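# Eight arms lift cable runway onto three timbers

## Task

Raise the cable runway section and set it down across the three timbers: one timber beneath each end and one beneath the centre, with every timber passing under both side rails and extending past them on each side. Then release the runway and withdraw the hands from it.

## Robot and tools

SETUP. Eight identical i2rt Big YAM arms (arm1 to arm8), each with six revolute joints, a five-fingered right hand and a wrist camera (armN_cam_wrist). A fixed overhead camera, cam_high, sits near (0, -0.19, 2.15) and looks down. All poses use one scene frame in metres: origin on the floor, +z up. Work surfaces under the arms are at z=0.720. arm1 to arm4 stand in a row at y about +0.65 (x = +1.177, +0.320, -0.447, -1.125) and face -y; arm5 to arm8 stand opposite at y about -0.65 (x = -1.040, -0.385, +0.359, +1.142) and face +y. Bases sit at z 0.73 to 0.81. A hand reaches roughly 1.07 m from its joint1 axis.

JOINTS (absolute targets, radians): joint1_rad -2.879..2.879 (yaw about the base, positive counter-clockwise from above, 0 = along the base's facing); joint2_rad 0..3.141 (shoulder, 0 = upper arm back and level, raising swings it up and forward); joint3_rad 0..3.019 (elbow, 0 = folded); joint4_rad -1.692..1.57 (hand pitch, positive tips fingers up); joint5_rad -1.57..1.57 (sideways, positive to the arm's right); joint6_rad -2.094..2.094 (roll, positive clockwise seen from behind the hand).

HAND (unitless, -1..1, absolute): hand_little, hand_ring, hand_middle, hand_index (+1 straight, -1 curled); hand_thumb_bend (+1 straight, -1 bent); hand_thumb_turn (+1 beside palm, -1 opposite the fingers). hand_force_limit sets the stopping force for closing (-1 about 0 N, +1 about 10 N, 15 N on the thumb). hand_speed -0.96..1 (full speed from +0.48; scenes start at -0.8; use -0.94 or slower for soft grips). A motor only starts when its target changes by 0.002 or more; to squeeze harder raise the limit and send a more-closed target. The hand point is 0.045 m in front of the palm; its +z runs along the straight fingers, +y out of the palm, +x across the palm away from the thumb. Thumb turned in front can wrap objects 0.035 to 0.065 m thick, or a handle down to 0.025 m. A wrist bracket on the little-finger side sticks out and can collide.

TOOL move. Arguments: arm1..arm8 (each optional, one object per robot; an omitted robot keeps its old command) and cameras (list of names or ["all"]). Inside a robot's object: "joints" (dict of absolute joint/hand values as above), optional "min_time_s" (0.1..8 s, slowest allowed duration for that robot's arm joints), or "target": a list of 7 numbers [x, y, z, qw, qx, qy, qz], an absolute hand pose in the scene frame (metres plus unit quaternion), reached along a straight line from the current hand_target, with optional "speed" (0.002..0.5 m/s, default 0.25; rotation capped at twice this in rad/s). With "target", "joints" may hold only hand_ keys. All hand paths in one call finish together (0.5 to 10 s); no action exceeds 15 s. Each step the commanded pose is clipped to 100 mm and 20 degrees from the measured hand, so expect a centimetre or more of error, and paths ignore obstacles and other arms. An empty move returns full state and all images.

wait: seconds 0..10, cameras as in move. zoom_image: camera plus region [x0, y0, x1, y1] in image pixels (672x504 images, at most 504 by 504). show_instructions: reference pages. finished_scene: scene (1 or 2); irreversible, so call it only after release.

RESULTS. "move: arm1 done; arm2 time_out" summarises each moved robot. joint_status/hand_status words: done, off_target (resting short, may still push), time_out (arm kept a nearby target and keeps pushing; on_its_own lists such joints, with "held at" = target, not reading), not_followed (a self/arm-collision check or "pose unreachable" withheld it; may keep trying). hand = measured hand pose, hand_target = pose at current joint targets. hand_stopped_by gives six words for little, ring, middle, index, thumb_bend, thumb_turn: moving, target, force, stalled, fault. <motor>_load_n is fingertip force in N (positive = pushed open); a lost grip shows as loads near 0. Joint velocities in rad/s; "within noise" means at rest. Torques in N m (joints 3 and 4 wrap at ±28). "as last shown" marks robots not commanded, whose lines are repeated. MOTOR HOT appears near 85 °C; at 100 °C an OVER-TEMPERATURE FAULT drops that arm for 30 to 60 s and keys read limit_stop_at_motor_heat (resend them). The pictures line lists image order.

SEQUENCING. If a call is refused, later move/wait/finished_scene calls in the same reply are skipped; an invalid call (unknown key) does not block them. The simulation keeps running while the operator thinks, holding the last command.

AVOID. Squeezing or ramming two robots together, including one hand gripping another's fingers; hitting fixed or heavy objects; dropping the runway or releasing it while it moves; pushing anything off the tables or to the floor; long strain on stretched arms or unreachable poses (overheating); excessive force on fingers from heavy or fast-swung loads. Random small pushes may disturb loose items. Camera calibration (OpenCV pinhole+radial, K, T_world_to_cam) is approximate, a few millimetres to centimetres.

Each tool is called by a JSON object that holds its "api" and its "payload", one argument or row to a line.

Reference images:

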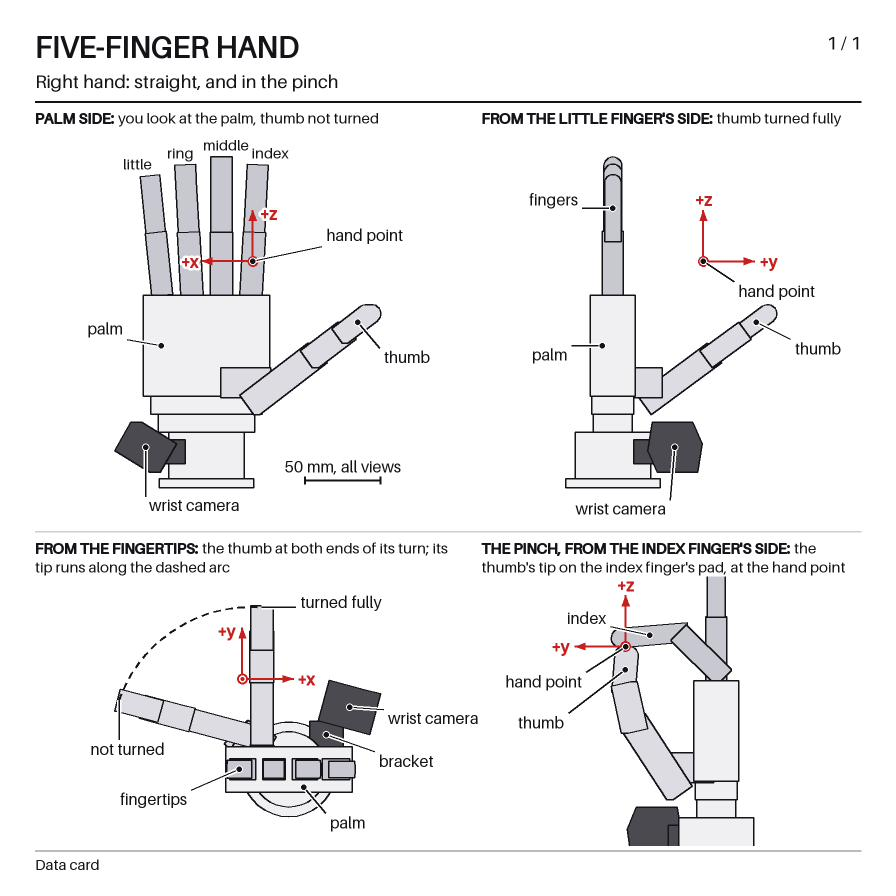

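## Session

{"api": "move", "payload": {

}}

Scene clock: 0.00 s.
Joint torques (N m): no reading
Heat: arm1: hottest joint2_rad 42 °C; arm2: hottest joint3_rad 37 °C; arm3: hottest joint3_rad 30 °C; arm4: hottest joint3_rad 37 °C; arm5: hottest joint3_rad 35 °C; arm6: hottest joint2_rad 38 °C; arm7: hottest joint3_rad 40 °C; arm8: hottest joint3_rad 33 °C.
Joint velocities: within noise
arm1.joint_positions: joint1_rad=+0.379 joint2_rad=+0.626 joint3_rad=+1.433 joint4_rad=-1.149 joint5_rad=+0.297 joint6_rad=-1.418 hand_little=+1.000 hand_ring=+1.000 hand_middle=+1.000 hand_index=+1.000 hand_thumb_turn=+1.000 hand_thumb_bend=+1.000 hand_force_limit=+0.000 hand_speed=-0.800
arm1.joint_status: not commanded
arm1.hand_stopped_by: target,target,target,target,target,target
arm1.little_load_n: 0.0
arm1.ring_load_n: 0.0
arm1.middle_load_n: 0.0
arm1.index_load_n: 0.0
arm1.thumb_bend_load_n: 0.0
arm1.thumb_turn_load_n: 0.0
arm1.hand: x=+1.1641 y=+0.4003 z=+1.3753 quat_wxyz=(+0.387, +0.581, -0.567, +0.437) (m; scene frame)
arm1.hand_target: x=+1.1631 y=+0.4030 z=+1.3876 quat_wxyz=(+0.392, +0.573, -0.564, +0.447) (m; scene frame)
arm1.hand_status: not commanded
arm2.joint_positions: joint1_rad=-0.041 joint2_rad=+0.638 joint3_rad=+1.350 joint4_rad=-1.480 joint5_rad=-0.114 joint6_rad=-1.414 hand_little=+1.000 hand_ring=+1.000 hand_middle=+1.000 hand_index=+1.000 hand_thumb_turn=+1.000 hand_thumb_bend=+1.000 hand_force_limit=+0.000 hand_speed=-0.800
arm2.joint_status: not commanded
arm2.hand_stopped_by: target,target,target,target,target,target
arm2.little_load_n: 0.0
arm2.ring_load_n: 0.0
arm2.middle_load_n: 0.0
arm2.index_load_n: 0.0
arm2.thumb_bend_load_n: 0.0
arm2.thumb_turn_load_n: 0.0
arm2.hand: x=+0.2766 y=+0.4337 z=+1.1695 quat_wxyz=(+0.222, +0.596, -0.700, +0.325) (m; scene frame)
arm2.hand_target: x=+0.2766 y=+0.4342 z=+1.1777 quat_wxyz=(+0.228, +0.594, -0.696, +0.332) (m; scene frame)
arm2.hand_status: not commanded
arm3.joint_positions: joint1_rad=+0.058 joint2_rad=+0.606 joint3_rad=+1.413 joint4_rad=-1.404 joint5_rad=-0.286 joint6_rad=-1.246 hand_little=+1.000 hand_ring=+1.000 hand_middle=+1.000 hand_index=+1.000 hand_thumb_turn=+1.000 hand_thumb_bend=+1.000 hand_force_limit=+0.000 hand_speed=-0.800
arm3.joint_status: not commanded
arm3.hand_stopped_by: target,target,target,target,target,target
arm3.little_load_n: 0.0
arm3.ring_load_n: -0.5
arm3.middle_load_n: 0.0
arm3.index_load_n: 0.0
arm3.thumb_bend_load_n: 0.0
arm3.thumb_turn_load_n: 0.0
arm3.hand: x=-0.4241 y=+0.4374 z=+1.2352 quat_wxyz=(+0.148, +0.589, -0.650, +0.457) (m; scene frame)
arm3.hand_target: x=-0.4243 y=+0.4383 z=+1.2454 quat_wxyz=(+0.155, +0.587, -0.645, +0.465) (m; scene frame)
arm3.hand_status: not commanded
arm4.joint_positions: joint1_rad=+0.155 joint2_rad=+0.548 joint3_rad=+1.329 joint4_rad=-1.391 joint5_rad=-0.212 joint6_rad=-1.375 hand_little=+1.000 hand_ring=+1.000 hand_middle=+1.000 hand_index=+1.000 hand_thumb_turn=+1.000 hand_thumb_bend=+1.000 hand_force_limit=+0.000 hand_speed=-0.800
arm4.joint_status: not commanded
arm4.hand_stopped_by: target,target,target,target,target,target
arm4.little_load_n: 0.0
arm4.ring_load_n: 0.0
arm4.middle_load_n: 0.0
arm4.index_load_n: 0.0
arm4.thumb_bend_load_n: 0.0
arm4.thumb_turn_load_n: 0.0
arm4.hand: x=-1.1065 y=+0.4429 z=+1.2250 quat_wxyz=(+0.184, +0.646, -0.602, +0.433) (m; scene frame)
arm4.hand_target: x=-1.1066 y=+0.4433 z=+1.2385 quat_wxyz=(+0.192, +0.642, -0.595, +0.444) (m; scene frame)
arm4.hand_status: not commanded
arm5.joint_positions: joint1_rad=-0.242 joint2_rad=+0.618 joint3_rad=+1.326 joint4_rad=-1.324 joint5_rad=+0.230 joint6_rad=-1.142 hand_little=+1.000 hand_ring=+1.000 hand_middle=+1.000 hand_index=+1.000 hand_thumb_turn=+1.000 hand_thumb_bend=+1.000 hand_force_limit=+0.000 hand_speed=-0.800
arm5.joint_status: not commanded
arm5.hand_stopped_by: target,target,target,target,target,target
arm5.little_load_n: 0.0
arm5.ring_load_n: 0.0
arm5.middle_load_n: 0.0
arm5.index_load_n: -0.5
arm5.thumb_bend_load_n: 0.0
arm5.thumb_turn_load_n: 0.0
arm5.hand: x=-0.9142 y=-0.4427 z=+1.2152 quat_wxyz=(-0.288, +0.812, +0.354, +0.365) (m; scene frame)
arm5.hand_target: x=-0.9142 y=-0.4425 z=+1.2280 quat_wxyz=(-0.299, +0.806, +0.350, +0.373) (m; scene frame)
arm5.hand_status: not commanded
arm6.joint_positions: joint1_rad=+0.267 joint2_rad=+0.616 joint3_rad=+1.356 joint4_rad=-1.532 joint5_rad=+0.081 joint6_rad=-1.442 hand_little=+1.000 hand_ring=+1.000 hand_middle=+1.000 hand_index=+1.000 hand_thumb_turn=+1.000 hand_thumb_bend=+1.000 hand_force_limit=+0.000 hand_speed=-0.800
arm6.joint_status: not commanded
arm6.hand_stopped_by: target,target,target,target,target,target
arm6.little_load_n: 0.0
arm6.ring_load_n: 0.0
arm6.middle_load_n: 0.0
arm6.index_load_n: 0.0
arm6.thumb_bend_load_n: 0.0
arm6.thumb_turn_load_n: 0.0
arm6.hand: x=-0.3640 y=-0.4568 z=+1.1891 quat_wxyz=(-0.290, +0.627, +0.678, +0.250) (m; scene frame)
arm6.hand_target: x=-0.3640 y=-0.4572 z=+1.1983 quat_wxyz=(-0.299, +0.624, +0.675, +0.256) (m; scene frame)
arm6.hand_status: not commanded
arm7.joint_positions: joint1_rad=+0.110 joint2_rad=+0.552 joint3_rad=+1.423 joint4_rad=-1.148 joint5_rad=+0.084 joint6_rad=-1.019 hand_little=+1.000 hand_ring=+1.000 hand_middle=+1.000 hand_index=+1.000 hand_thumb_turn=+1.000 hand_thumb_bend=+1.000 hand_force_limit=+0.000 hand_speed=-0.800
arm7.joint_status: not commanded
arm7.hand_stopped_by: target,target,target,target,target,target
arm7.little_load_n: 0.0
arm7.ring_load_n: 0.0
arm7.middle_load_n: 0.0
arm7.index_load_n: 0.0
arm7.thumb_bend_load_n: 0.0
arm7.thumb_turn_load_n: 0.0
arm7.hand: x=+0.3748 y=-0.4312 z=+1.3198 quat_wxyz=(-0.531, +0.678, +0.420, +0.285) (m; scene frame)
arm7.hand_target: x=+0.3753 y=-0.4346 z=+1.3286 quat_wxyz=(-0.539, +0.673, +0.417, +0.288) (m; scene frame)
arm7.hand_status: not commanded
arm8.joint_positions: joint1_rad=+0.039 joint2_rad=+0.583 joint3_rad=+1.328 joint4_rad=-1.451 joint5_rad=+0.253 joint6_rad=-1.385 hand_little=+1.000 hand_ring=+1.000 hand_middle=+1.000 hand_index=+1.000 hand_thumb_turn=+1.000 hand_thumb_bend=+1.000 hand_force_limit=+0.000 hand_speed=-0.800
arm8.joint_status: not commanded
arm8.hand_stopped_by: target,target,target,target,target,target
arm8.little_load_n: 0.0
arm8.ring_load_n: 0.0
arm8.middle_load_n: 0.0
arm8.index_load_n: 0.0
arm8.thumb_bend_load_n: 0.0
arm8.thumb_turn_load_n: 0.0
arm8.hand: x=+1.2364 y=-0.4743 z=+1.2297 quat_wxyz=(-0.248, +0.723, +0.536, +0.360) (m; scene frame)
arm8.hand_target: x=+1.2364 y=-0.4744 z=+1.2404 quat_wxyz=(-0.258, +0.719, +0.531, +0.367) (m; scene frame)
arm8.hand_status: not commanded
pictures: arm1_cam_wrist, arm2_cam_wrist, arm3_cam_wrist, arm4_cam_wrist, arm5_cam_wrist, arm6_cam_wrist, arm7_cam_wrist, arm8_cam_wrist, cam_high
camera_calibration:
arm1_cam_wrist: T_world_to_cam=[[-0.971192, -0.121977, 0.204713, 0.895001], [-0.231381, 0.68817, -0.687666, 0.951917], [-0.0569975, -0.715222, -0.696569, 1.4237], [0, 0, 0, 1]] pos_world=[1.17062, 0.472352, 1.46309]
arm2_cam_wrist: T_world_to_cam=[[-0.994142, -0.106466, 0.0186184, 0.296783], [-0.107321, 0.951985, -0.286717, -0.0461049], [0.0128012, -0.287036, -0.957834, 1.35523], [0, 0, 0, 1]] pos_world=[0.272748, 0.464489, 1.27935]
arm3_cam_wrist: T_world_to_cam=[[-0.908833, -0.349432, -0.227858, 0.0511741], [-0.220903, 0.866474, -0.447688, 0.0859889], [0.35387, -0.35654, -0.864671, 1.48873], [0, 0, 0, 1]] pos_world=[-0.461311, 0.474164, 1.33741]
arm4_cam_wrist: T_world_to_cam=[[-0.926911, -0.36265, -0.0965489, -0.743666], [-0.29781, 0.867349, -0.398767, -0.228187], [0.228355, -0.340868, -0.911956, 1.63514], [0, 0, 0, 1]] pos_world=[-1.13066, 0.485594, 1.32838]
arm5_cam_wrist: T_world_to_cam=[[0.849386, -0.526617, 0.0348959, 0.495618], [-0.477321, -0.794721, -0.374944, -0.341138], [0.225184, 0.301816, -0.926391, 1.58205], [0, 0, 0, 1]] pos_world=[-0.940056, -0.487596, 1.32039]
arm6_cam_wrist: T_world_to_cam=[[0.947745, 0.255542, 0.190991, 0.231179], [0.293977, -0.932075, -0.211694, -0.0712557], [0.123921, 0.256779, -0.958493, 1.42179], [0, 0, 0, 1]] pos_world=[-0.374341, -0.490577, 1.30354]
arm7_cam_wrist: T_world_to_cam=[[0.973428, -0.0216624, -0.227967, -0.0770525], [-0.174648, -0.714113, -0.677894, 0.653588], [-0.14811, 0.699695, -0.698921, 1.3954], [0, 0, 0, 1]] pos_world=[0.395825, -0.511288, 1.40077]
arm8_cam_wrist: T_world_to_cam=[[0.968851, -0.092669, 0.229654, -1.52218], [-0.0170509, -0.950109, -0.31145, -0.0496062], [0.247059, 0.297833, -0.922094, 1.08837], [0, 0, 0, 1]] pos_world=[1.20503, -0.512342, 1.3377]

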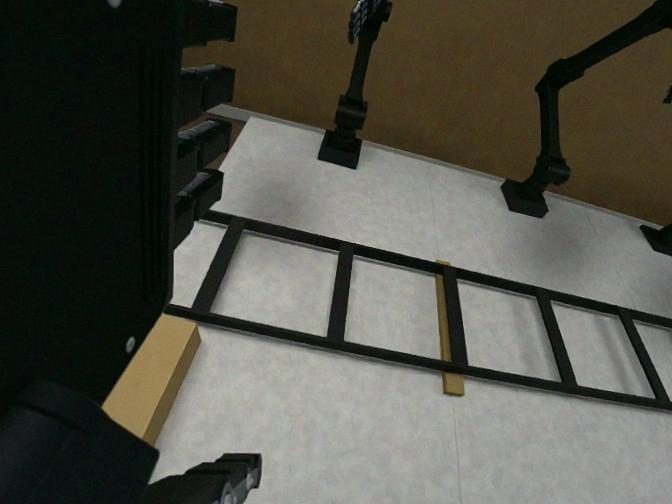

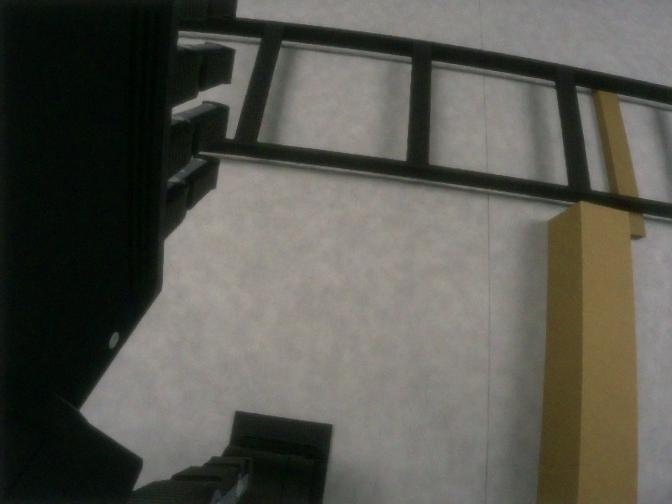

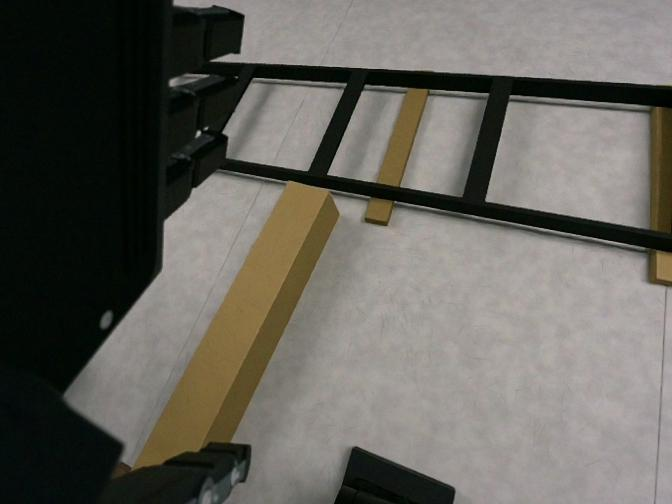

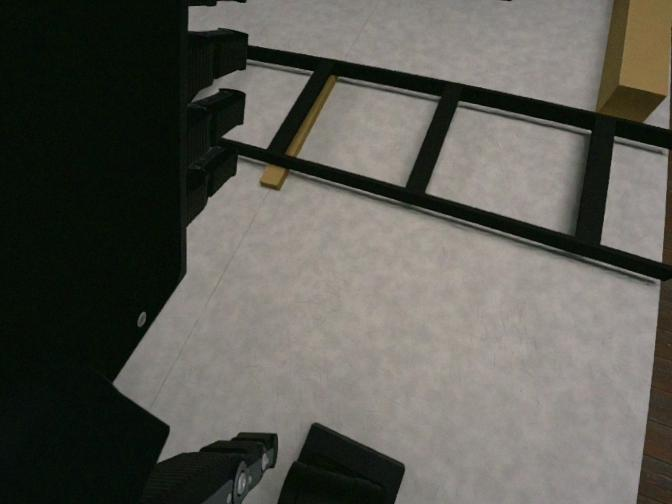

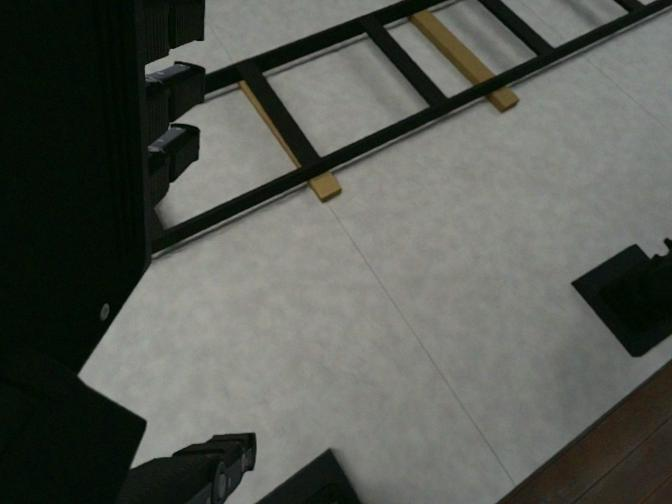

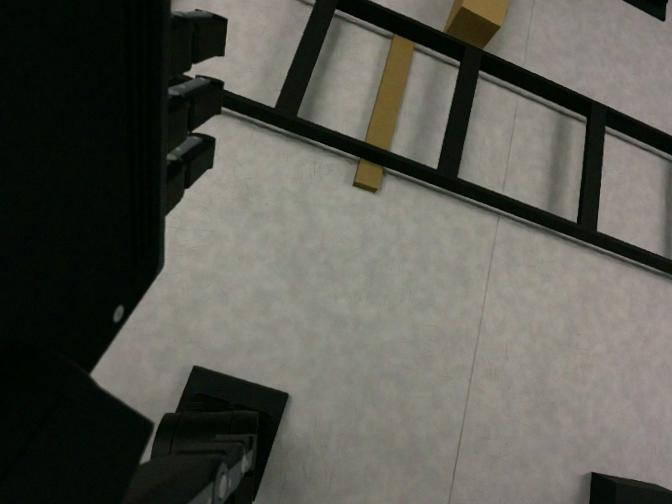

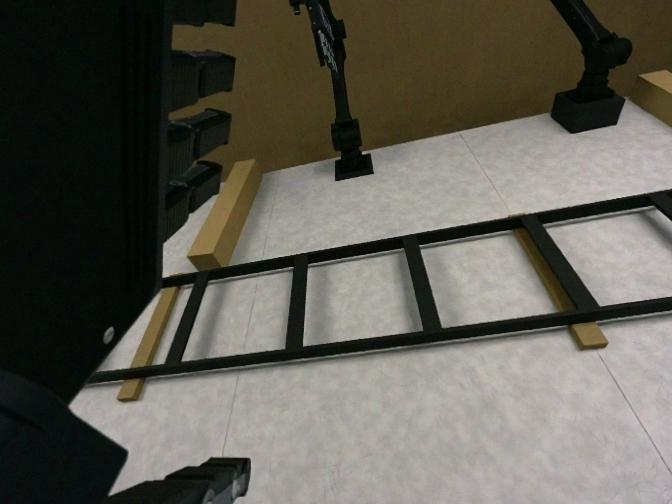

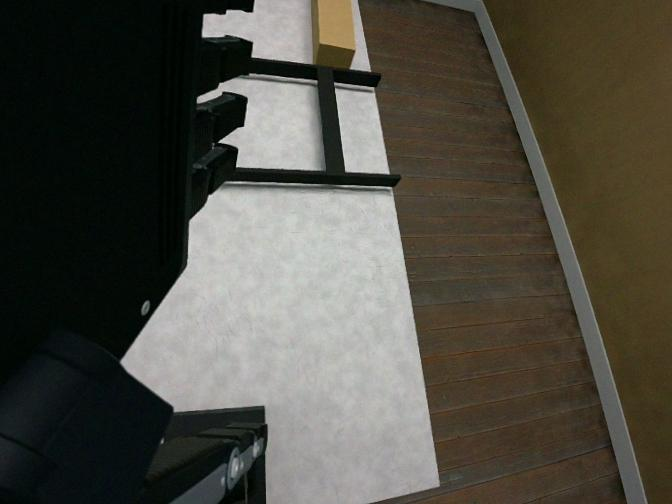

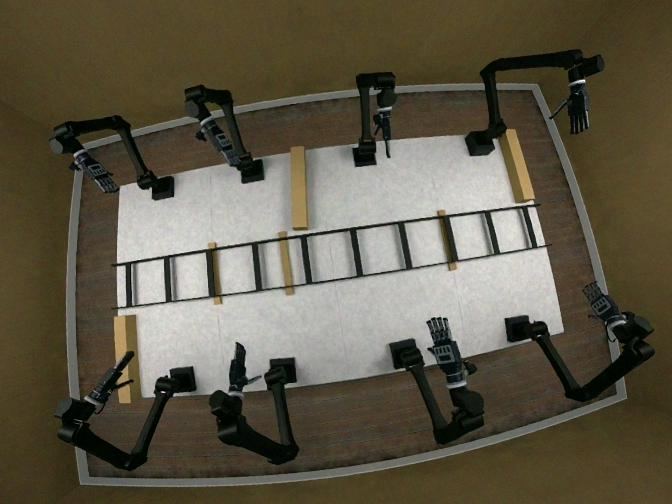

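{"api": "zoom_image", "payload": {
  "camera": "cam_high",
  "region": [90, 290, 190, 420]
}}

{"api": "zoom_image", "payload": {
  "camera": "cam_high",
  "region": [470, 110, 570, 240]
}}

{"api": "zoom_image", "payload": {
  "camera": "cam_high",
  "region": [260, 130, 360, 260]
}}

{"api": "move", "payload": {
  "arm4": {"target": [-1.038, 0.06, 0.87, 0, 0.7071, -0.7071, 0], "speed": 0.25, "joints": {"hand_index": 0, "hand_middle": 0, "hand_ring": 0, "hand_little": 0, "hand_thumb_turn": -1, "hand_speed": 0}},
  "arm6": {"target": [-0.492, -0.06, 0.87, 0, 0.7071, 0.7071, 0], "speed": 0.25, "joints": {"hand_index": 0, "hand_middle": 0, "hand_ring": 0, "hand_little": 0, "hand_thumb_turn": -1, "hand_speed": 0}},
  "arm2": {"target": [0.186, 0.045, 0.88, 0, 0.7071, -0.7071, 0], "speed": 0.25, "joints": {"hand_index": 0, "hand_middle": 0, "hand_ring": 0, "hand_little": 0, "hand_thumb_turn": -1, "hand_speed": 0}},
  "arm7": {"target": [0.508, -0.01, 0.87, 0, 0.7071, -0.7071, 0], "speed": 0.25, "joints": {"hand_index": 0, "hand_middle": 0, "hand_ring": 0, "hand_little": 0, "hand_thumb_turn": -1, "hand_speed": 0}},
  "arm8": {"target": [1.01, -0.06, 0.87, 0, 0.7071, 0.7071, 0], "speed": 0.25, "joints": {"hand_index": 0, "hand_middle": 0, "hand_ring": 0, "hand_little": 0, "hand_thumb_turn": -1, "hand_speed": 0}},
  "cameras": ["arm2_cam_wrist", "arm4_cam_wrist", "arm6_cam_wrist", "arm7_cam_wrist", "arm8_cam_wrist", "cam_high"]
}}

Scaled by 3.877.

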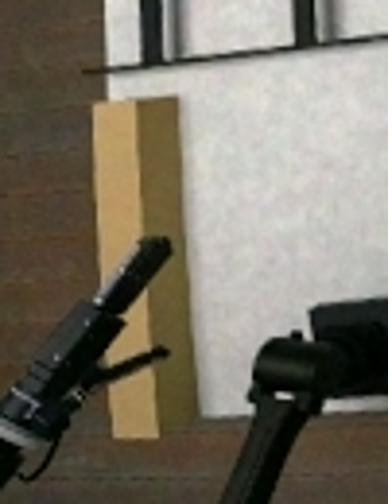

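Scaled by 3.877.

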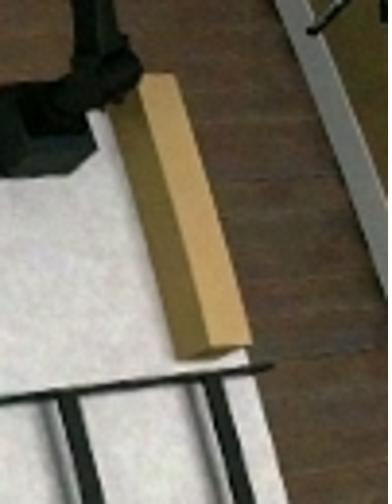

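Scaled by 3.877.

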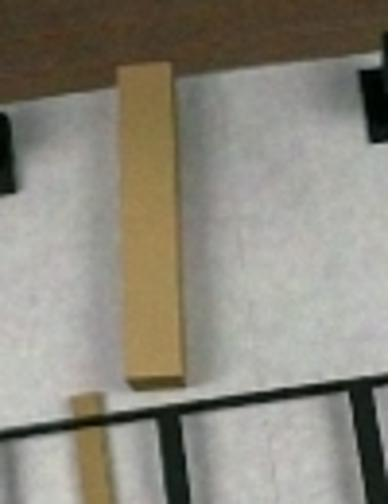

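Scene clock: 135.23 s.
Joint torques (N m): arm1=[0.09 1.73 10.28 2.48 -0.01 -0.12] | arm2=[-2.43 -20.37 13.04 -0.32 0.2 -0.16] | arm3=[0.62 2.02 7.79 1.09 -0.16 0.02] | arm4=[1.03 -15.62 13.31 -0.06 0.24 0.09] | arm5=[-0.5 1.67 10.02 2.11 0.13 -0.06] | arm6=[2.37 -21.83 14.32 0.09 0.11 0.08] | arm7=[-1.67 -18.37 14.08 -0.34 -0.2 0.13] | arm8=[-1.14 -21.19 10.19 -0.47 -0.03 -0.03]
Heat: arm1: hottest joint3_rad 44 °C; arm2: hottest joint3_rad 42 °C; arm3: hottest joint3_rad 36 °C; arm4: hottest joint3_rad 44 °C; arm5: hottest joint3_rad 42 °C; arm6: hottest joint3_rad 43 °C; arm7: hottest joint3_rad 47 °C; arm8: hottest joint3_rad 37 °C.
move: arm2 off_target; arm4 off_target; arm6 off_target; arm7 off_target; arm8 off_target
Joint velocities: within noise
arm1, arm3, arm5: as last shown
arm1.thumb_bend_load_n: -0.5
arm2.joint_positions: joint1_rad=-0.098 joint2_rad=+2.008 joint3_rad=+1.961 joint4_rad=-1.516 joint5_rad=-0.003 joint6_rad=-1.678 hand_little=+0.000 hand_ring=+0.000 hand_middle=+0.000 hand_index=+0.000 hand_thumb_turn=-1.000 hand_thumb_bend=+1.000 hand_force_limit=+0.000 hand_speed=+0.000
arm2.joint_status: all done
arm2.hand_stopped_by: target,target,target,target,target,target
arm2.little_load_n: 0.0
arm2.ring_load_n: 0.0
arm2.middle_load_n: 0.0
arm2.index_load_n: 0.0
arm2.thumb_bend_load_n: 0.0
arm2.thumb_turn_load_n: 0.0
arm2.hand: x=+0.1925 y=+0.0547 z=+0.8860 quat_wxyz=(+0.002, +0.707, -0.707, +0.004) (m; scene frame)
arm2.hand_target: x=+0.1860 y=+0.0455 z=+0.8799 quat_wxyz=(+0.001, +0.707, -0.707, +0.000) (m; scene frame)
arm2.hand_status: off_target (0.013 m and 0.5 deg from the pose sent, 0.493 m and 47.2 deg at the start)
arm3.ring_load_n: 0.0
arm4.joint_positions: joint1_rad=+0.218 joint2_rad=+2.051 joint3_rad=+1.847 joint4_rad=-1.408 joint5_rad=+0.001 joint6_rad=-1.342 hand_little=+0.000 hand_ring=+0.000 hand_middle=+0.000 hand_index=+0.000 hand_thumb_turn=-1.000 hand_thumb_bend=+1.000 hand_force_limit=+0.000 hand_speed=+0.000
arm4.joint_status: all done
arm4.hand_stopped_by: target,target,target,target,target,target
arm4.little_load_n: 0.0
arm4.ring_load_n: 0.0
arm4.middle_load_n: 0.0
arm4.index_load_n: 0.0
arm4.thumb_bend_load_n: 0.0
arm4.thumb_turn_load_n: 0.0
arm4.hand: x=-1.0498 y=+0.0749 z=+0.8545 quat_wxyz=(-0.012, +0.705, -0.709, -0.016) (m; scene frame)
arm4.hand_target: x=-1.0380 y=+0.0610 z=+0.8700 quat_wxyz=(+0.000, +0.707, -0.707, +0.001) (m; scene frame)
arm4.hand_status: off_target (0.025 m and 2.3 deg from the pose sent, 0.527 m and 56.2 deg at the start)
arm5.index_load_n: 0.0
arm6.joint_positions: joint1_rad=+0.281 joint2_rad=+2.077 joint3_rad=+1.969 joint4_rad=-1.487 joint5_rad=-0.008 joint6_rad=-1.330 hand_little=+0.000 hand_ring=+0.000 hand_middle=+0.000 hand_index=+0.000 hand_thumb_turn=-1.000 hand_thumb_bend=+1.000 hand_force_limit=+0.000 hand_speed=+0.000
arm6.joint_status: all done
arm6.hand_stopped_by: target,target,target,target,target,target
arm6.little_load_n: 0.0
arm6.ring_load_n: 0.0
arm6.middle_load_n: 0.0
arm6.index_load_n: 0.0
arm6.thumb_bend_load_n: 0.0
arm6.thumb_turn_load_n: 0.0
arm6.hand: x=-0.4851 y=-0.0706 z=+0.8624 quat_wxyz=(+0.009, +0.703, +0.711, -0.005) (m; scene frame)
arm6.hand_target: x=-0.4919 y=-0.0606 z=+0.8700 quat_wxyz=(-0.001, +0.707, +0.707, +0.000) (m; scene frame)
arm6.hand_status: off_target (0.015 m and 1.3 deg from the pose sent, 0.525 m and 45.2 deg at the start)
arm7.joint_positions: joint1_rad=-0.361 joint2_rad=+2.074 joint3_rad=+1.906 joint4_rad=-1.420 joint5_rad=-0.002 joint6_rad=+1.235 hand_little=+0.000 hand_ring=+0.000 hand_middle=+0.000 hand_index=+0.000 hand_thumb_turn=-1.000 hand_thumb_bend=+1.000 hand_force_limit=+0.000 hand_speed=+0.000
arm7.joint_status: all done
arm7.hand_stopped_by: target,target,target,target,target,target
arm7.little_load_n: 0.0
arm7.ring_load_n: 0.0
arm7.middle_load_n: 0.0
arm7.index_load_n: 0.0
arm7.thumb_bend_load_n: 0.0
arm7.thumb_turn_load_n: 0.0
arm7.hand: x=+0.4975 y=-0.0233 z=+0.8655 quat_wxyz=(+0.007, +0.713, -0.701, +0.005) (m; scene frame)
arm7.hand_target: x=+0.5080 y=-0.0107 z=+0.8700 quat_wxyz=(-0.001, +0.707, -0.707, +0.000) (m; scene frame)
arm7.hand_status: off_target (0.018 m and 1.4 deg from the pose sent, 0.631 m and 159.0 deg at the start)
arm8.joint_positions: joint1_rad=+0.318 joint2_rad=+2.115 joint3_rad=+1.938 joint4_rad=-1.442 joint5_rad=-0.011 joint6_rad=-1.269 hand_little=+0.000 hand_ring=+0.000 hand_middle=+0.000 hand_index=+0.000 hand_thumb_turn=-1.000 hand_thumb_bend=+1.000 hand_force_limit=+0.000 hand_speed=+0.000
arm8.joint_status: all done
arm8.hand_stopped_by: target,target,target,target,target,target
arm8.little_load_n: 0.0
arm8.ring_load_n: 0.0
arm8.middle_load_n: 0.0
arm8.index_load_n: 0.0
arm8.thumb_bend_load_n: 0.0
arm8.thumb_turn_load_n: 0.0
arm8.hand: x=+1.0204 y=-0.0759 z=+0.8557 quat_wxyz=(+0.019, +0.714, +0.700, -0.008) (m; scene frame)
arm8.hand_target: x=+1.0101 y=-0.0610 z=+0.8704 quat_wxyz=(-0.001, +0.707, +0.707, +0.000) (m; scene frame)
arm8.hand_status: off_target (0.024 m and 2.6 deg from the pose sent, 0.594 m and 54.3 deg at the start)
pictures: arm2_cam_wrist, arm4_cam_wrist, arm6_cam_wrist, arm7_cam_wrist, arm8_cam_wrist, cam_high
camera_calibration:
arm2_cam_wrist: T_world_to_cam=[[-0.961198, -0.275532, 0.0134379, 0.185557], [-0.23425, 0.840972, 0.487742, -0.431254], [-0.14569, 0.465669, -0.872884, 0.890008], [0, 0, 0, 1]] pos_world=[0.207001, -0.000649401, 0.984721]
arm4_cam_wrist: T_world_to_cam=[[-0.972363, -0.23255, -0.0207255, -0.982505], [-0.202761, 0.797115, 0.568767, -0.76157], [-0.115746, 0.557251, -0.822237, 0.653626], [0, 0, 0, 1]] pos_world=[-1.03411, 0.0143433, 0.950229]
arm6_cam_wrist: T_world_to_cam=[[0.958726, 0.28253, 0.0319531, 0.45407], [0.220018, -0.808354, 0.546037, -0.425458], [0.180101, -0.51647, -0.837151, 0.89248], [0, 0, 0, 1]] pos_world=[-0.502458, -0.0112697, 0.964948]
arm7_cam_wrist: T_world_to_cam=[[-0.956139, -0.291775, 0.0257884, 0.442847], [-0.244899, 0.844607, 0.476091, -0.269172], [-0.160693, 0.448894, -0.879018, 0.966927], [0, 0, 0, 1]] pos_world=[0.512881, -0.0774913, 0.966676]
arm8_cam_wrist: T_world_to_cam=[[0.963043, 0.267479, -0.0316695, -0.933067], [0.239764, -0.797749, 0.553272, -0.781612], [0.122725, -0.540418, -0.832398, 0.664717], [0, 0, 0, 1]] pos_world=[1.00441, -0.0147286, 0.956204]

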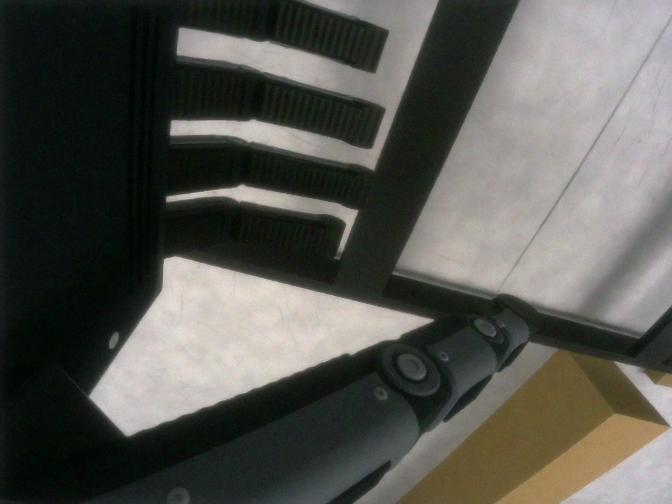

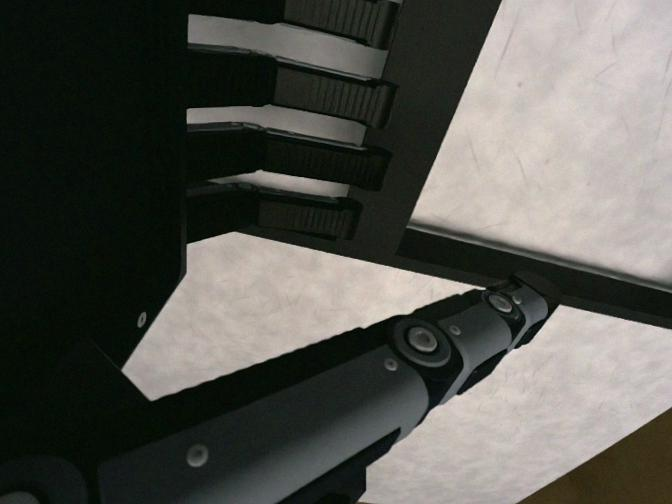

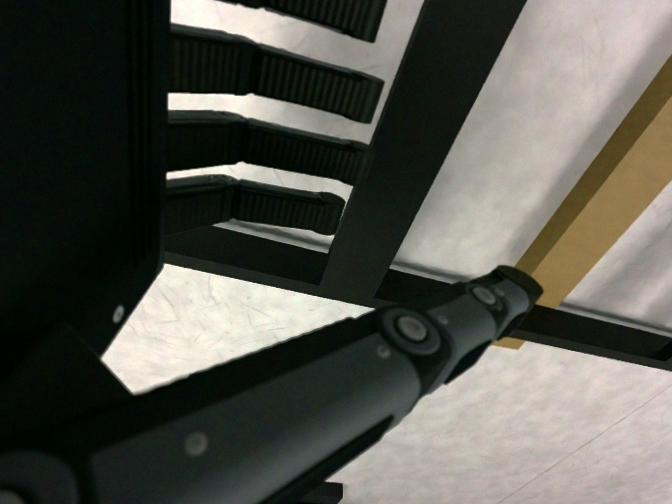

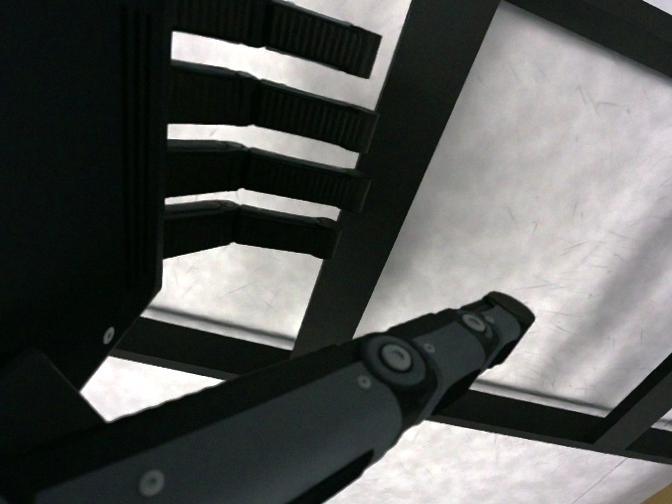

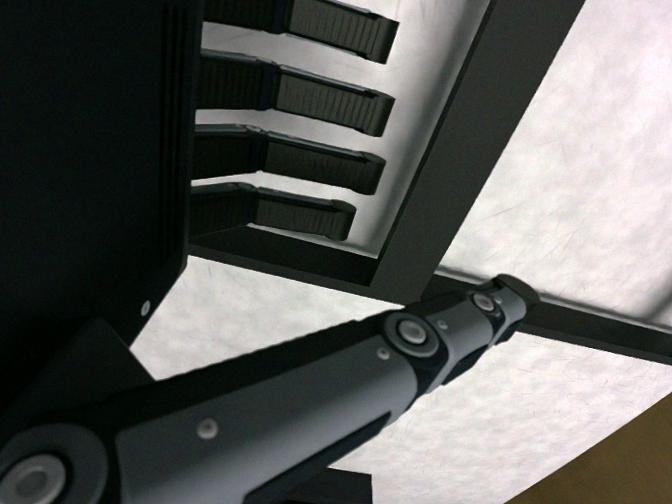

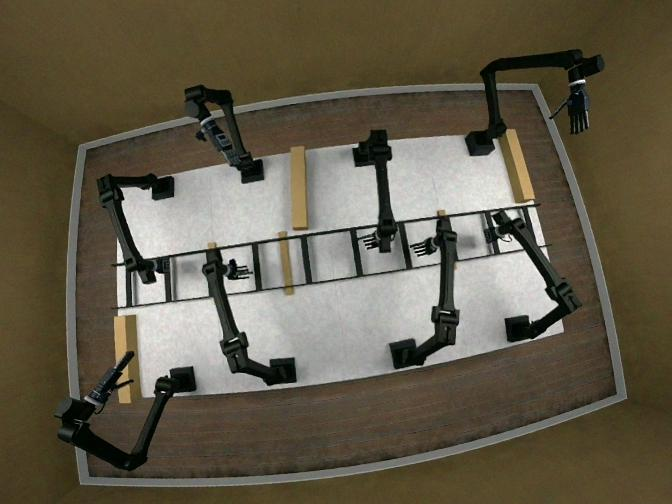

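{"api": "move", "payload": {
  "arm4": {"target": [-1.030, 0.06, 0.760, 0, 0.7071, -0.7071, 0], "speed": 0.25},
  "arm6": {"target": [-0.490, -0.06, 0.750, 0, 0.7071, 0.7071, 0], "speed": 0.25},
  "arm2": {"target": [0.186, 0.045, 0.757, 0, 0.7071, -0.7071, 0], "speed": 0.25},
  "arm7": {"target": [0.516, -0.005, 0.752, 0, 0.7071, -0.7071, 0], "speed": 0.25},
  "arm8": {"target": [1.028, -0.05, 0.757, 0, 0.7071, 0.7071, 0], "speed": 0.25},
  "arm1": {"target": [1.45, 0.45, 1.15, 0, 0.342, -0.9397, 0], "speed": 0.25, "joints": {"hand_index": -1, "hand_middle": -1, "hand_ring": -1, "hand_little": -1, "hand_speed": 0}},
  "arm5": {"target": [-1.40, -0.45, 1.1, 0, 0.9848, 0.1736, 0], "speed": 0.25, "joints": {"hand_index": -1, "hand_middle": -1, "hand_ring": -1, "hand_little": -1, "hand_speed": 0}},
  "arm3": {"target": [-0.31, 0.47, 0.93, 0, 0.7071, -0.7071, 0], "speed": 0.25, "joints": {"hand_index": -1, "hand_middle": -1, "hand_ring": -1, "hand_little": -1, "hand_speed": 0}},
  "cameras": ["arm7_cam_wrist", "arm8_cam_wrist", "arm3_cam_wrist"]
}}

Scene clock: 281.30 s.
Joint torques (N m): arm1=[-0.5 -9.05 9.66 0.05 -0.23 0] | arm2=[-2.43 -20.48 8.55 0.7 0.19 -0.15] | arm3=[2.37 -4.72 6.76 0.02 -0.13 0.15] | arm4=[1.03 -15.91 8.49 0.64 0.24 0.08] | arm5=[0.09 -9.47 12.75 0.38 -0.15 0.09] | arm6=[2.08 -22.24 8.73 1.13 0.14 0.09] | arm7=[-1.79 -19.49 8.35 0.55 -0.18 0.05] | arm8=[-2.43 -21.89 5.44 0.39 -0.02 -0.05]
Heat: arm1: hottest joint3_rad 45 °C; arm2: hottest joint3_rad 46 °C; arm3: hottest joint3_rad 37 °C; arm4: hottest joint3_rad 50 °C; arm5: hottest joint3_rad 42 °C; arm6: hottest joint3_rad 51 °C; arm7: hottest joint3_rad 56 °C; arm8: hottest joint3_rad 43 °C.
move: arm1 off_target; arm2 off_target; arm3 done; arm4 done; arm5 off_target; arm6 off_target; arm7 off_target; arm8 off_target
Joint velocities: within noise
arm1.joint_positions: joint1_rad=+0.803 joint2_rad=+1.303 joint3_rad=+1.557 joint4_rad=-1.665 joint5_rad=-0.016 joint6_rad=+0.094 hand_little=-1.000 hand_ring=-1.000 hand_middle=-1.000 hand_index=-1.000 hand_thumb_turn=+1.000 hand_thumb_bend=+1.000 hand_force_limit=+0.000 hand_speed=+0.000
arm1.joint_status: all done
arm1.hand_stopped_by: target,target,target,target,target,target
arm1.little_load_n: 0.0
arm1.ring_load_n: 0.0
arm1.middle_load_n: 0.0
arm1.index_load_n: 0.0
arm1.thumb_bend_load_n: 0.0
arm1.thumb_turn_load_n: 0.0
arm1.hand: x=+1.4524 y=+0.4508 z=+1.1469 quat_wxyz=(-0.041, +0.350, -0.933, +0.068) (m; scene frame)
arm1.hand_target: x=+1.4500 y=+0.4499 z=+1.1490 quat_wxyz=(-0.041, +0.341, -0.937, +0.065) (m; scene frame)
arm1.hand_status: off_target (0.004 m and 9.2 deg from the pose sent, 0.367 m and 85.9 deg at the start; a joint's target at an end of its range on 84 of 120 steps)
arm2.joint_positions: joint1_rad=-0.098 joint2_rad=+2.070 joint3_rad=+1.791 joint4_rad=-1.258 joint5_rad=-0.003 joint6_rad=-1.678 hand_little=+0.000 hand_ring=+0.000 hand_middle=+0.000 hand_index=+0.000 hand_thumb_turn=-1.000 hand_thumb_bend=+1.000 hand_force_limit=+0.000 hand_speed=+0.000
arm2.joint_status: not commanded
arm2.hand_stopped_by: target,target,target,target,target,target
arm2.little_load_n: 0.0
arm2.ring_load_n: 0.0
arm2.middle_load_n: 0.0
arm2.index_load_n: 0.0
arm2.thumb_bend_load_n: 0.0
arm2.thumb_turn_load_n: 0.0
arm2.hand: x=+0.1912 y=+0.0433 z=+0.7838 quat_wxyz=(+0.012, +0.707, -0.707, +0.012) (m; scene frame)
arm2.hand_target: x=+0.1862 y=+0.0460 z=+0.7576 quat_wxyz=(+0.000, +0.707, -0.707, +0.000) (m; scene frame)
arm2.hand_status: off_target (0.027 m and 1.9 deg from the pose sent, 0.129 m and 0.5 deg at the start)
arm3.joint_positions: joint1_rad=+0.727 joint2_rad=+1.093 joint3_rad=+0.971 joint4_rad=-1.444 joint5_rad=+0.008 joint6_rad=-0.824 hand_little=-1.000 hand_ring=-1.000 hand_middle=-1.000 hand_index=-1.000 hand_thumb_turn=+1.000 hand_thumb_bend=+1.000 hand_force_limit=+0.000 hand_speed=+0.000
arm3.joint_status: all done
arm3.hand_stopped_by: target,target,target,target,target,target
arm3.little_load_n: 0.5
arm3.ring_load_n: 0.0
arm3.middle_load_n: 0.0
arm3.index_load_n: 0.0
arm3.thumb_bend_load_n: 0.0
arm3.thumb_turn_load_n: 0.0
arm3.hand: x=-0.3136 y=+0.4668 z=+0.9350 quat_wxyz=(+0.001, +0.707, -0.707, +0.004) (m; scene frame)
arm3.hand_target: x=-0.3102 y=+0.4701 z=+0.9301 quat_wxyz=(+0.000, +0.707, -0.707, +0.000) (m; scene frame)
arm3.hand_status: done (0.007 m and 0.4 deg from the pose sent, 0.328 m and 57.7 deg at the start)
arm4.joint_positions: joint1_rad=+0.229 joint2_rad=+2.141 joint3_rad=+1.757 joint4_rad=-1.192 joint5_rad=+0.001 joint6_rad=-1.330 hand_little=+0.000 hand_ring=+0.000 hand_middle=+0.000 hand_index=+0.000 hand_thumb_turn=-1.000 hand_thumb_bend=+1.000 hand_force_limit=+0.000 hand_speed=+0.000
arm4.joint_status: not commanded
arm4.hand_stopped_by: target,target,target,target,target,target
arm4.little_load_n: 0.0
arm4.ring_load_n: 0.0
arm4.middle_load_n: 0.0
arm4.index_load_n: 0.0
arm4.thumb_bend_load_n: 0.0
arm4.thumb_turn_load_n: 0.0
arm4.hand: x=-1.0394 y=+0.0609 z=+0.7644 quat_wxyz=(-0.003, +0.704, -0.710, -0.001) (m; scene frame)
arm4.hand_target: x=-1.0301 y=+0.0602 z=+0.7599 quat_wxyz=(+0.000, +0.707, -0.707, +0.000) (m; scene frame)
arm4.hand_status: done (0.010 m and 0.6 deg from the pose sent, 0.098 m and 2.3 deg at the start)
arm5.joint_positions: joint1_rad=+0.879 joint2_rad=+1.387 joint3_rad=+1.619 joint4_rad=-1.672 joint5_rad=-0.016 joint6_rad=+0.570 hand_little=-1.000 hand_ring=-1.000 hand_middle=-1.000 hand_index=-1.000 hand_thumb_turn=+1.000 hand_thumb_bend=+1.000 hand_force_limit=+0.000 hand_speed=+0.000
arm5.joint_status: all done
arm5.hand_stopped_by: target,target,target,target,target,target
arm5.little_load_n: 0.0
arm5.ring_load_n: 0.0
arm5.middle_load_n: 0.0
arm5.index_load_n: 0.0
arm5.thumb_bend_load_n: 0.0
arm5.thumb_turn_load_n: 0.0
arm5.hand: x=-1.3905 y=-0.4511 z=+1.0826 quat_wxyz=(-0.037, +0.983, +0.173, -0.048) (m; scene frame)
arm5.hand_target: x=-1.3994 y=-0.4505 z=+1.0991 quat_wxyz=(-0.048, +0.982, +0.172, -0.062) (m; scene frame)
arm5.hand_status: off_target (0.020 m and 7.0 deg from the pose sent, 0.499 m and 61.2 deg at the start; a joint's target at an end of its range on 98 of 120 steps)
arm6.joint_positions: joint1_rad=+0.281 joint2_rad=+2.147 joint3_rad=+1.830 joint4_rad=-1.243 joint5_rad=-0.008 joint6_rad=-1.330 hand_little=+0.000 hand_ring=+0.000 hand_middle=+0.000 hand_index=+0.000 hand_thumb_turn=-1.000 hand_thumb_bend=+1.000 hand_force_limit=+0.000 hand_speed=+0.000
arm6.joint_status: not commanded
arm6.hand_stopped_by: target,target,target,target,target,target
arm6.little_load_n: 0.0
arm6.ring_load_n: 0.0
arm6.middle_load_n: 0.0
arm6.index_load_n: 0.0
arm6.thumb_bend_load_n: 0.0
arm6.thumb_turn_load_n: 0.0
arm6.hand: x=-0.4874 y=-0.0578 z=+0.7647 quat_wxyz=(-0.005, +0.703, +0.711, +0.004) (m; scene frame)
arm6.hand_target: x=-0.4899 y=-0.0602 z=+0.7502 quat_wxyz=(+0.000, +0.707, +0.707, +0.000) (m; scene frame)
arm6.hand_status: off_target (0.015 m and 1.0 deg from the pose sent, 0.113 m and 1.3 deg at the start)
arm7.joint_positions: joint1_rad=-0.366 joint2_rad=+2.183 joint3_rad=+1.845 joint4_rad=-1.201 joint5_rad=-0.002 joint6_rad=+1.235 hand_little=+0.000 hand_ring=+0.000 hand_middle=+0.000 hand_index=+0.000 hand_thumb_turn=-1.000 hand_thumb_bend=+1.000 hand_force_limit=+0.000 hand_speed=+0.000
arm7.joint_status: not commanded
arm7.hand_stopped_by: target,target,target,target,target,target
arm7.little_load_n: 0.0
arm7.ring_load_n: 0.0
arm7.middle_load_n: 0.0
arm7.index_load_n: 0.0
arm7.thumb_bend_load_n: 0.0
arm7.thumb_turn_load_n: 0.0
arm7.hand: x=+0.5102 y=+0.0024 z=+0.7754 quat_wxyz=(-0.015, +0.711, -0.703, -0.006) (m; scene frame)
arm7.hand_target: x=+0.5158 y=-0.0055 z=+0.7524 quat_wxyz=(+0.000, +0.707, -0.707, +0.000) (m; scene frame)
arm7.hand_status: off_target (0.025 m and 1.9 deg from the pose sent, 0.116 m and 1.4 deg at the start)
arm8.joint_positions: joint1_rad=+0.308 joint2_rad=+2.210 joint3_rad=+1.864 joint4_rad=-1.225 joint5_rad=-0.011 joint6_rad=-1.297 hand_little=+0.000 hand_ring=+0.000 hand_middle=+0.000 hand_index=+0.000 hand_thumb_turn=-1.000 hand_thumb_bend=+1.000 hand_force_limit=+0.000 hand_speed=+0.000
arm8.joint_status: not commanded
arm8.hand_stopped_by: target,target,target,target,target,target
arm8.little_load_n: 0.0
arm8.ring_load_n: 0.5
arm8.middle_load_n: 0.0
arm8.index_load_n: 0.0
arm8.thumb_bend_load_n: 0.0
arm8.thumb_turn_load_n: 0.0
arm8.hand: x=+1.0215 y=-0.0508 z=+0.7655 quat_wxyz=(-0.002, +0.707, +0.707, +0.003) (m; scene frame)
arm8.hand_target: x=+1.0279 y=-0.0502 z=+0.7569 quat_wxyz=(+0.000, +0.707, +0.707, +0.000) (m; scene frame)
arm8.hand_status: off_target (0.011 m and 0.4 deg from the pose sent, 0.102 m and 2.6 deg at the start)
pictures: arm3_cam_wrist, arm7_cam_wrist, arm8_cam_wrist
camera_calibration:
arm3_cam_wrist: T_world_to_cam=[[-0.952988, -0.292625, -0.0786424, -0.0863236], [-0.29218, 0.818679, 0.494364, -0.930283], [-0.0802806, 0.494101, -0.86569, 0.668288], [0, 0, 0, 1]] pos_world=[-0.300425, 0.40614, 1.03164]
arm7_cam_wrist: T_world_to_cam=[[-0.957903, -0.287081, -0.00255607, 0.48762], [-0.247995, 0.822933, 0.511156, -0.270494], [-0.14464, 0.490271, -0.859484, 0.854792], [0, 0, 0, 1]] pos_world=[0.523648, -0.0564949, 0.874192]
arm8_cam_wrist: T_world_to_cam=[[0.957247, 0.287496, -0.0319998, -0.936604], [0.262561, -0.817099, 0.513236, -0.70561], [0.121406, -0.499696, -0.857651, 0.625925], [0, 0, 0, 1]] pos_world=[1.00584, 0.00548941, 0.868998]

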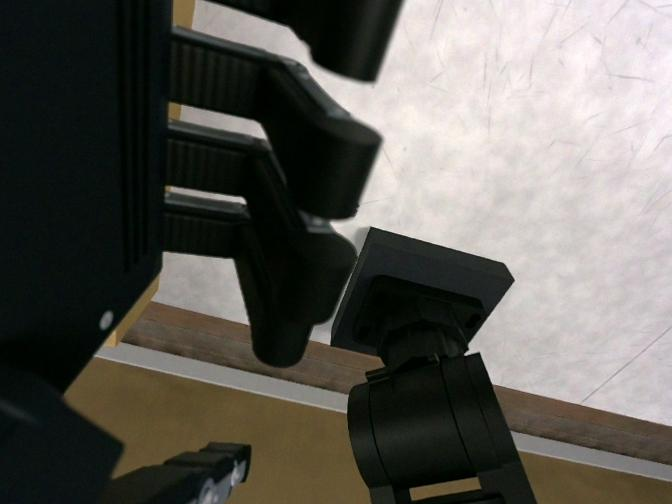

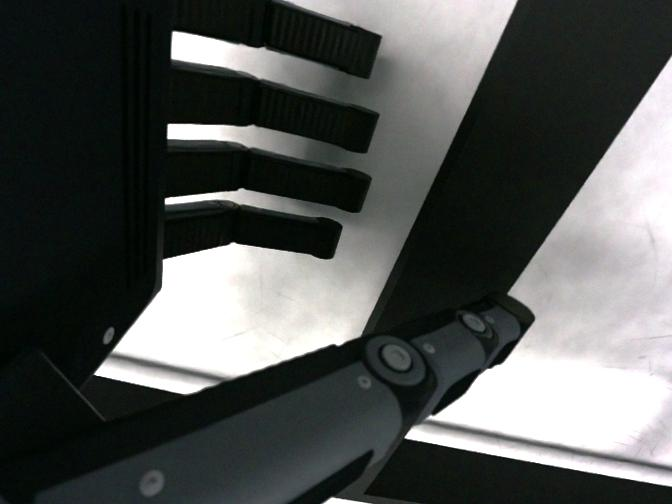

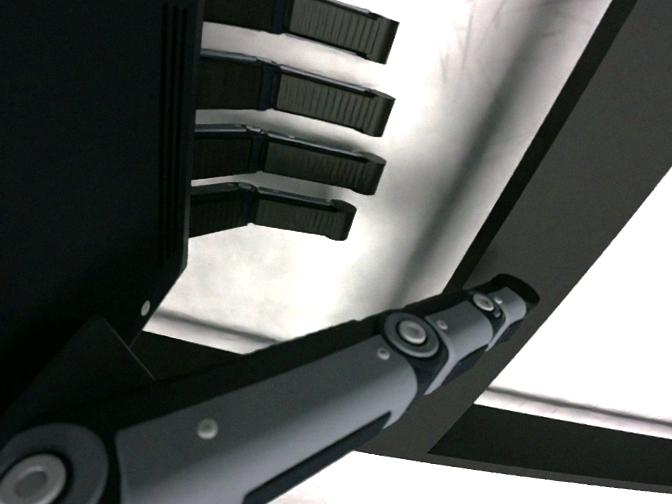

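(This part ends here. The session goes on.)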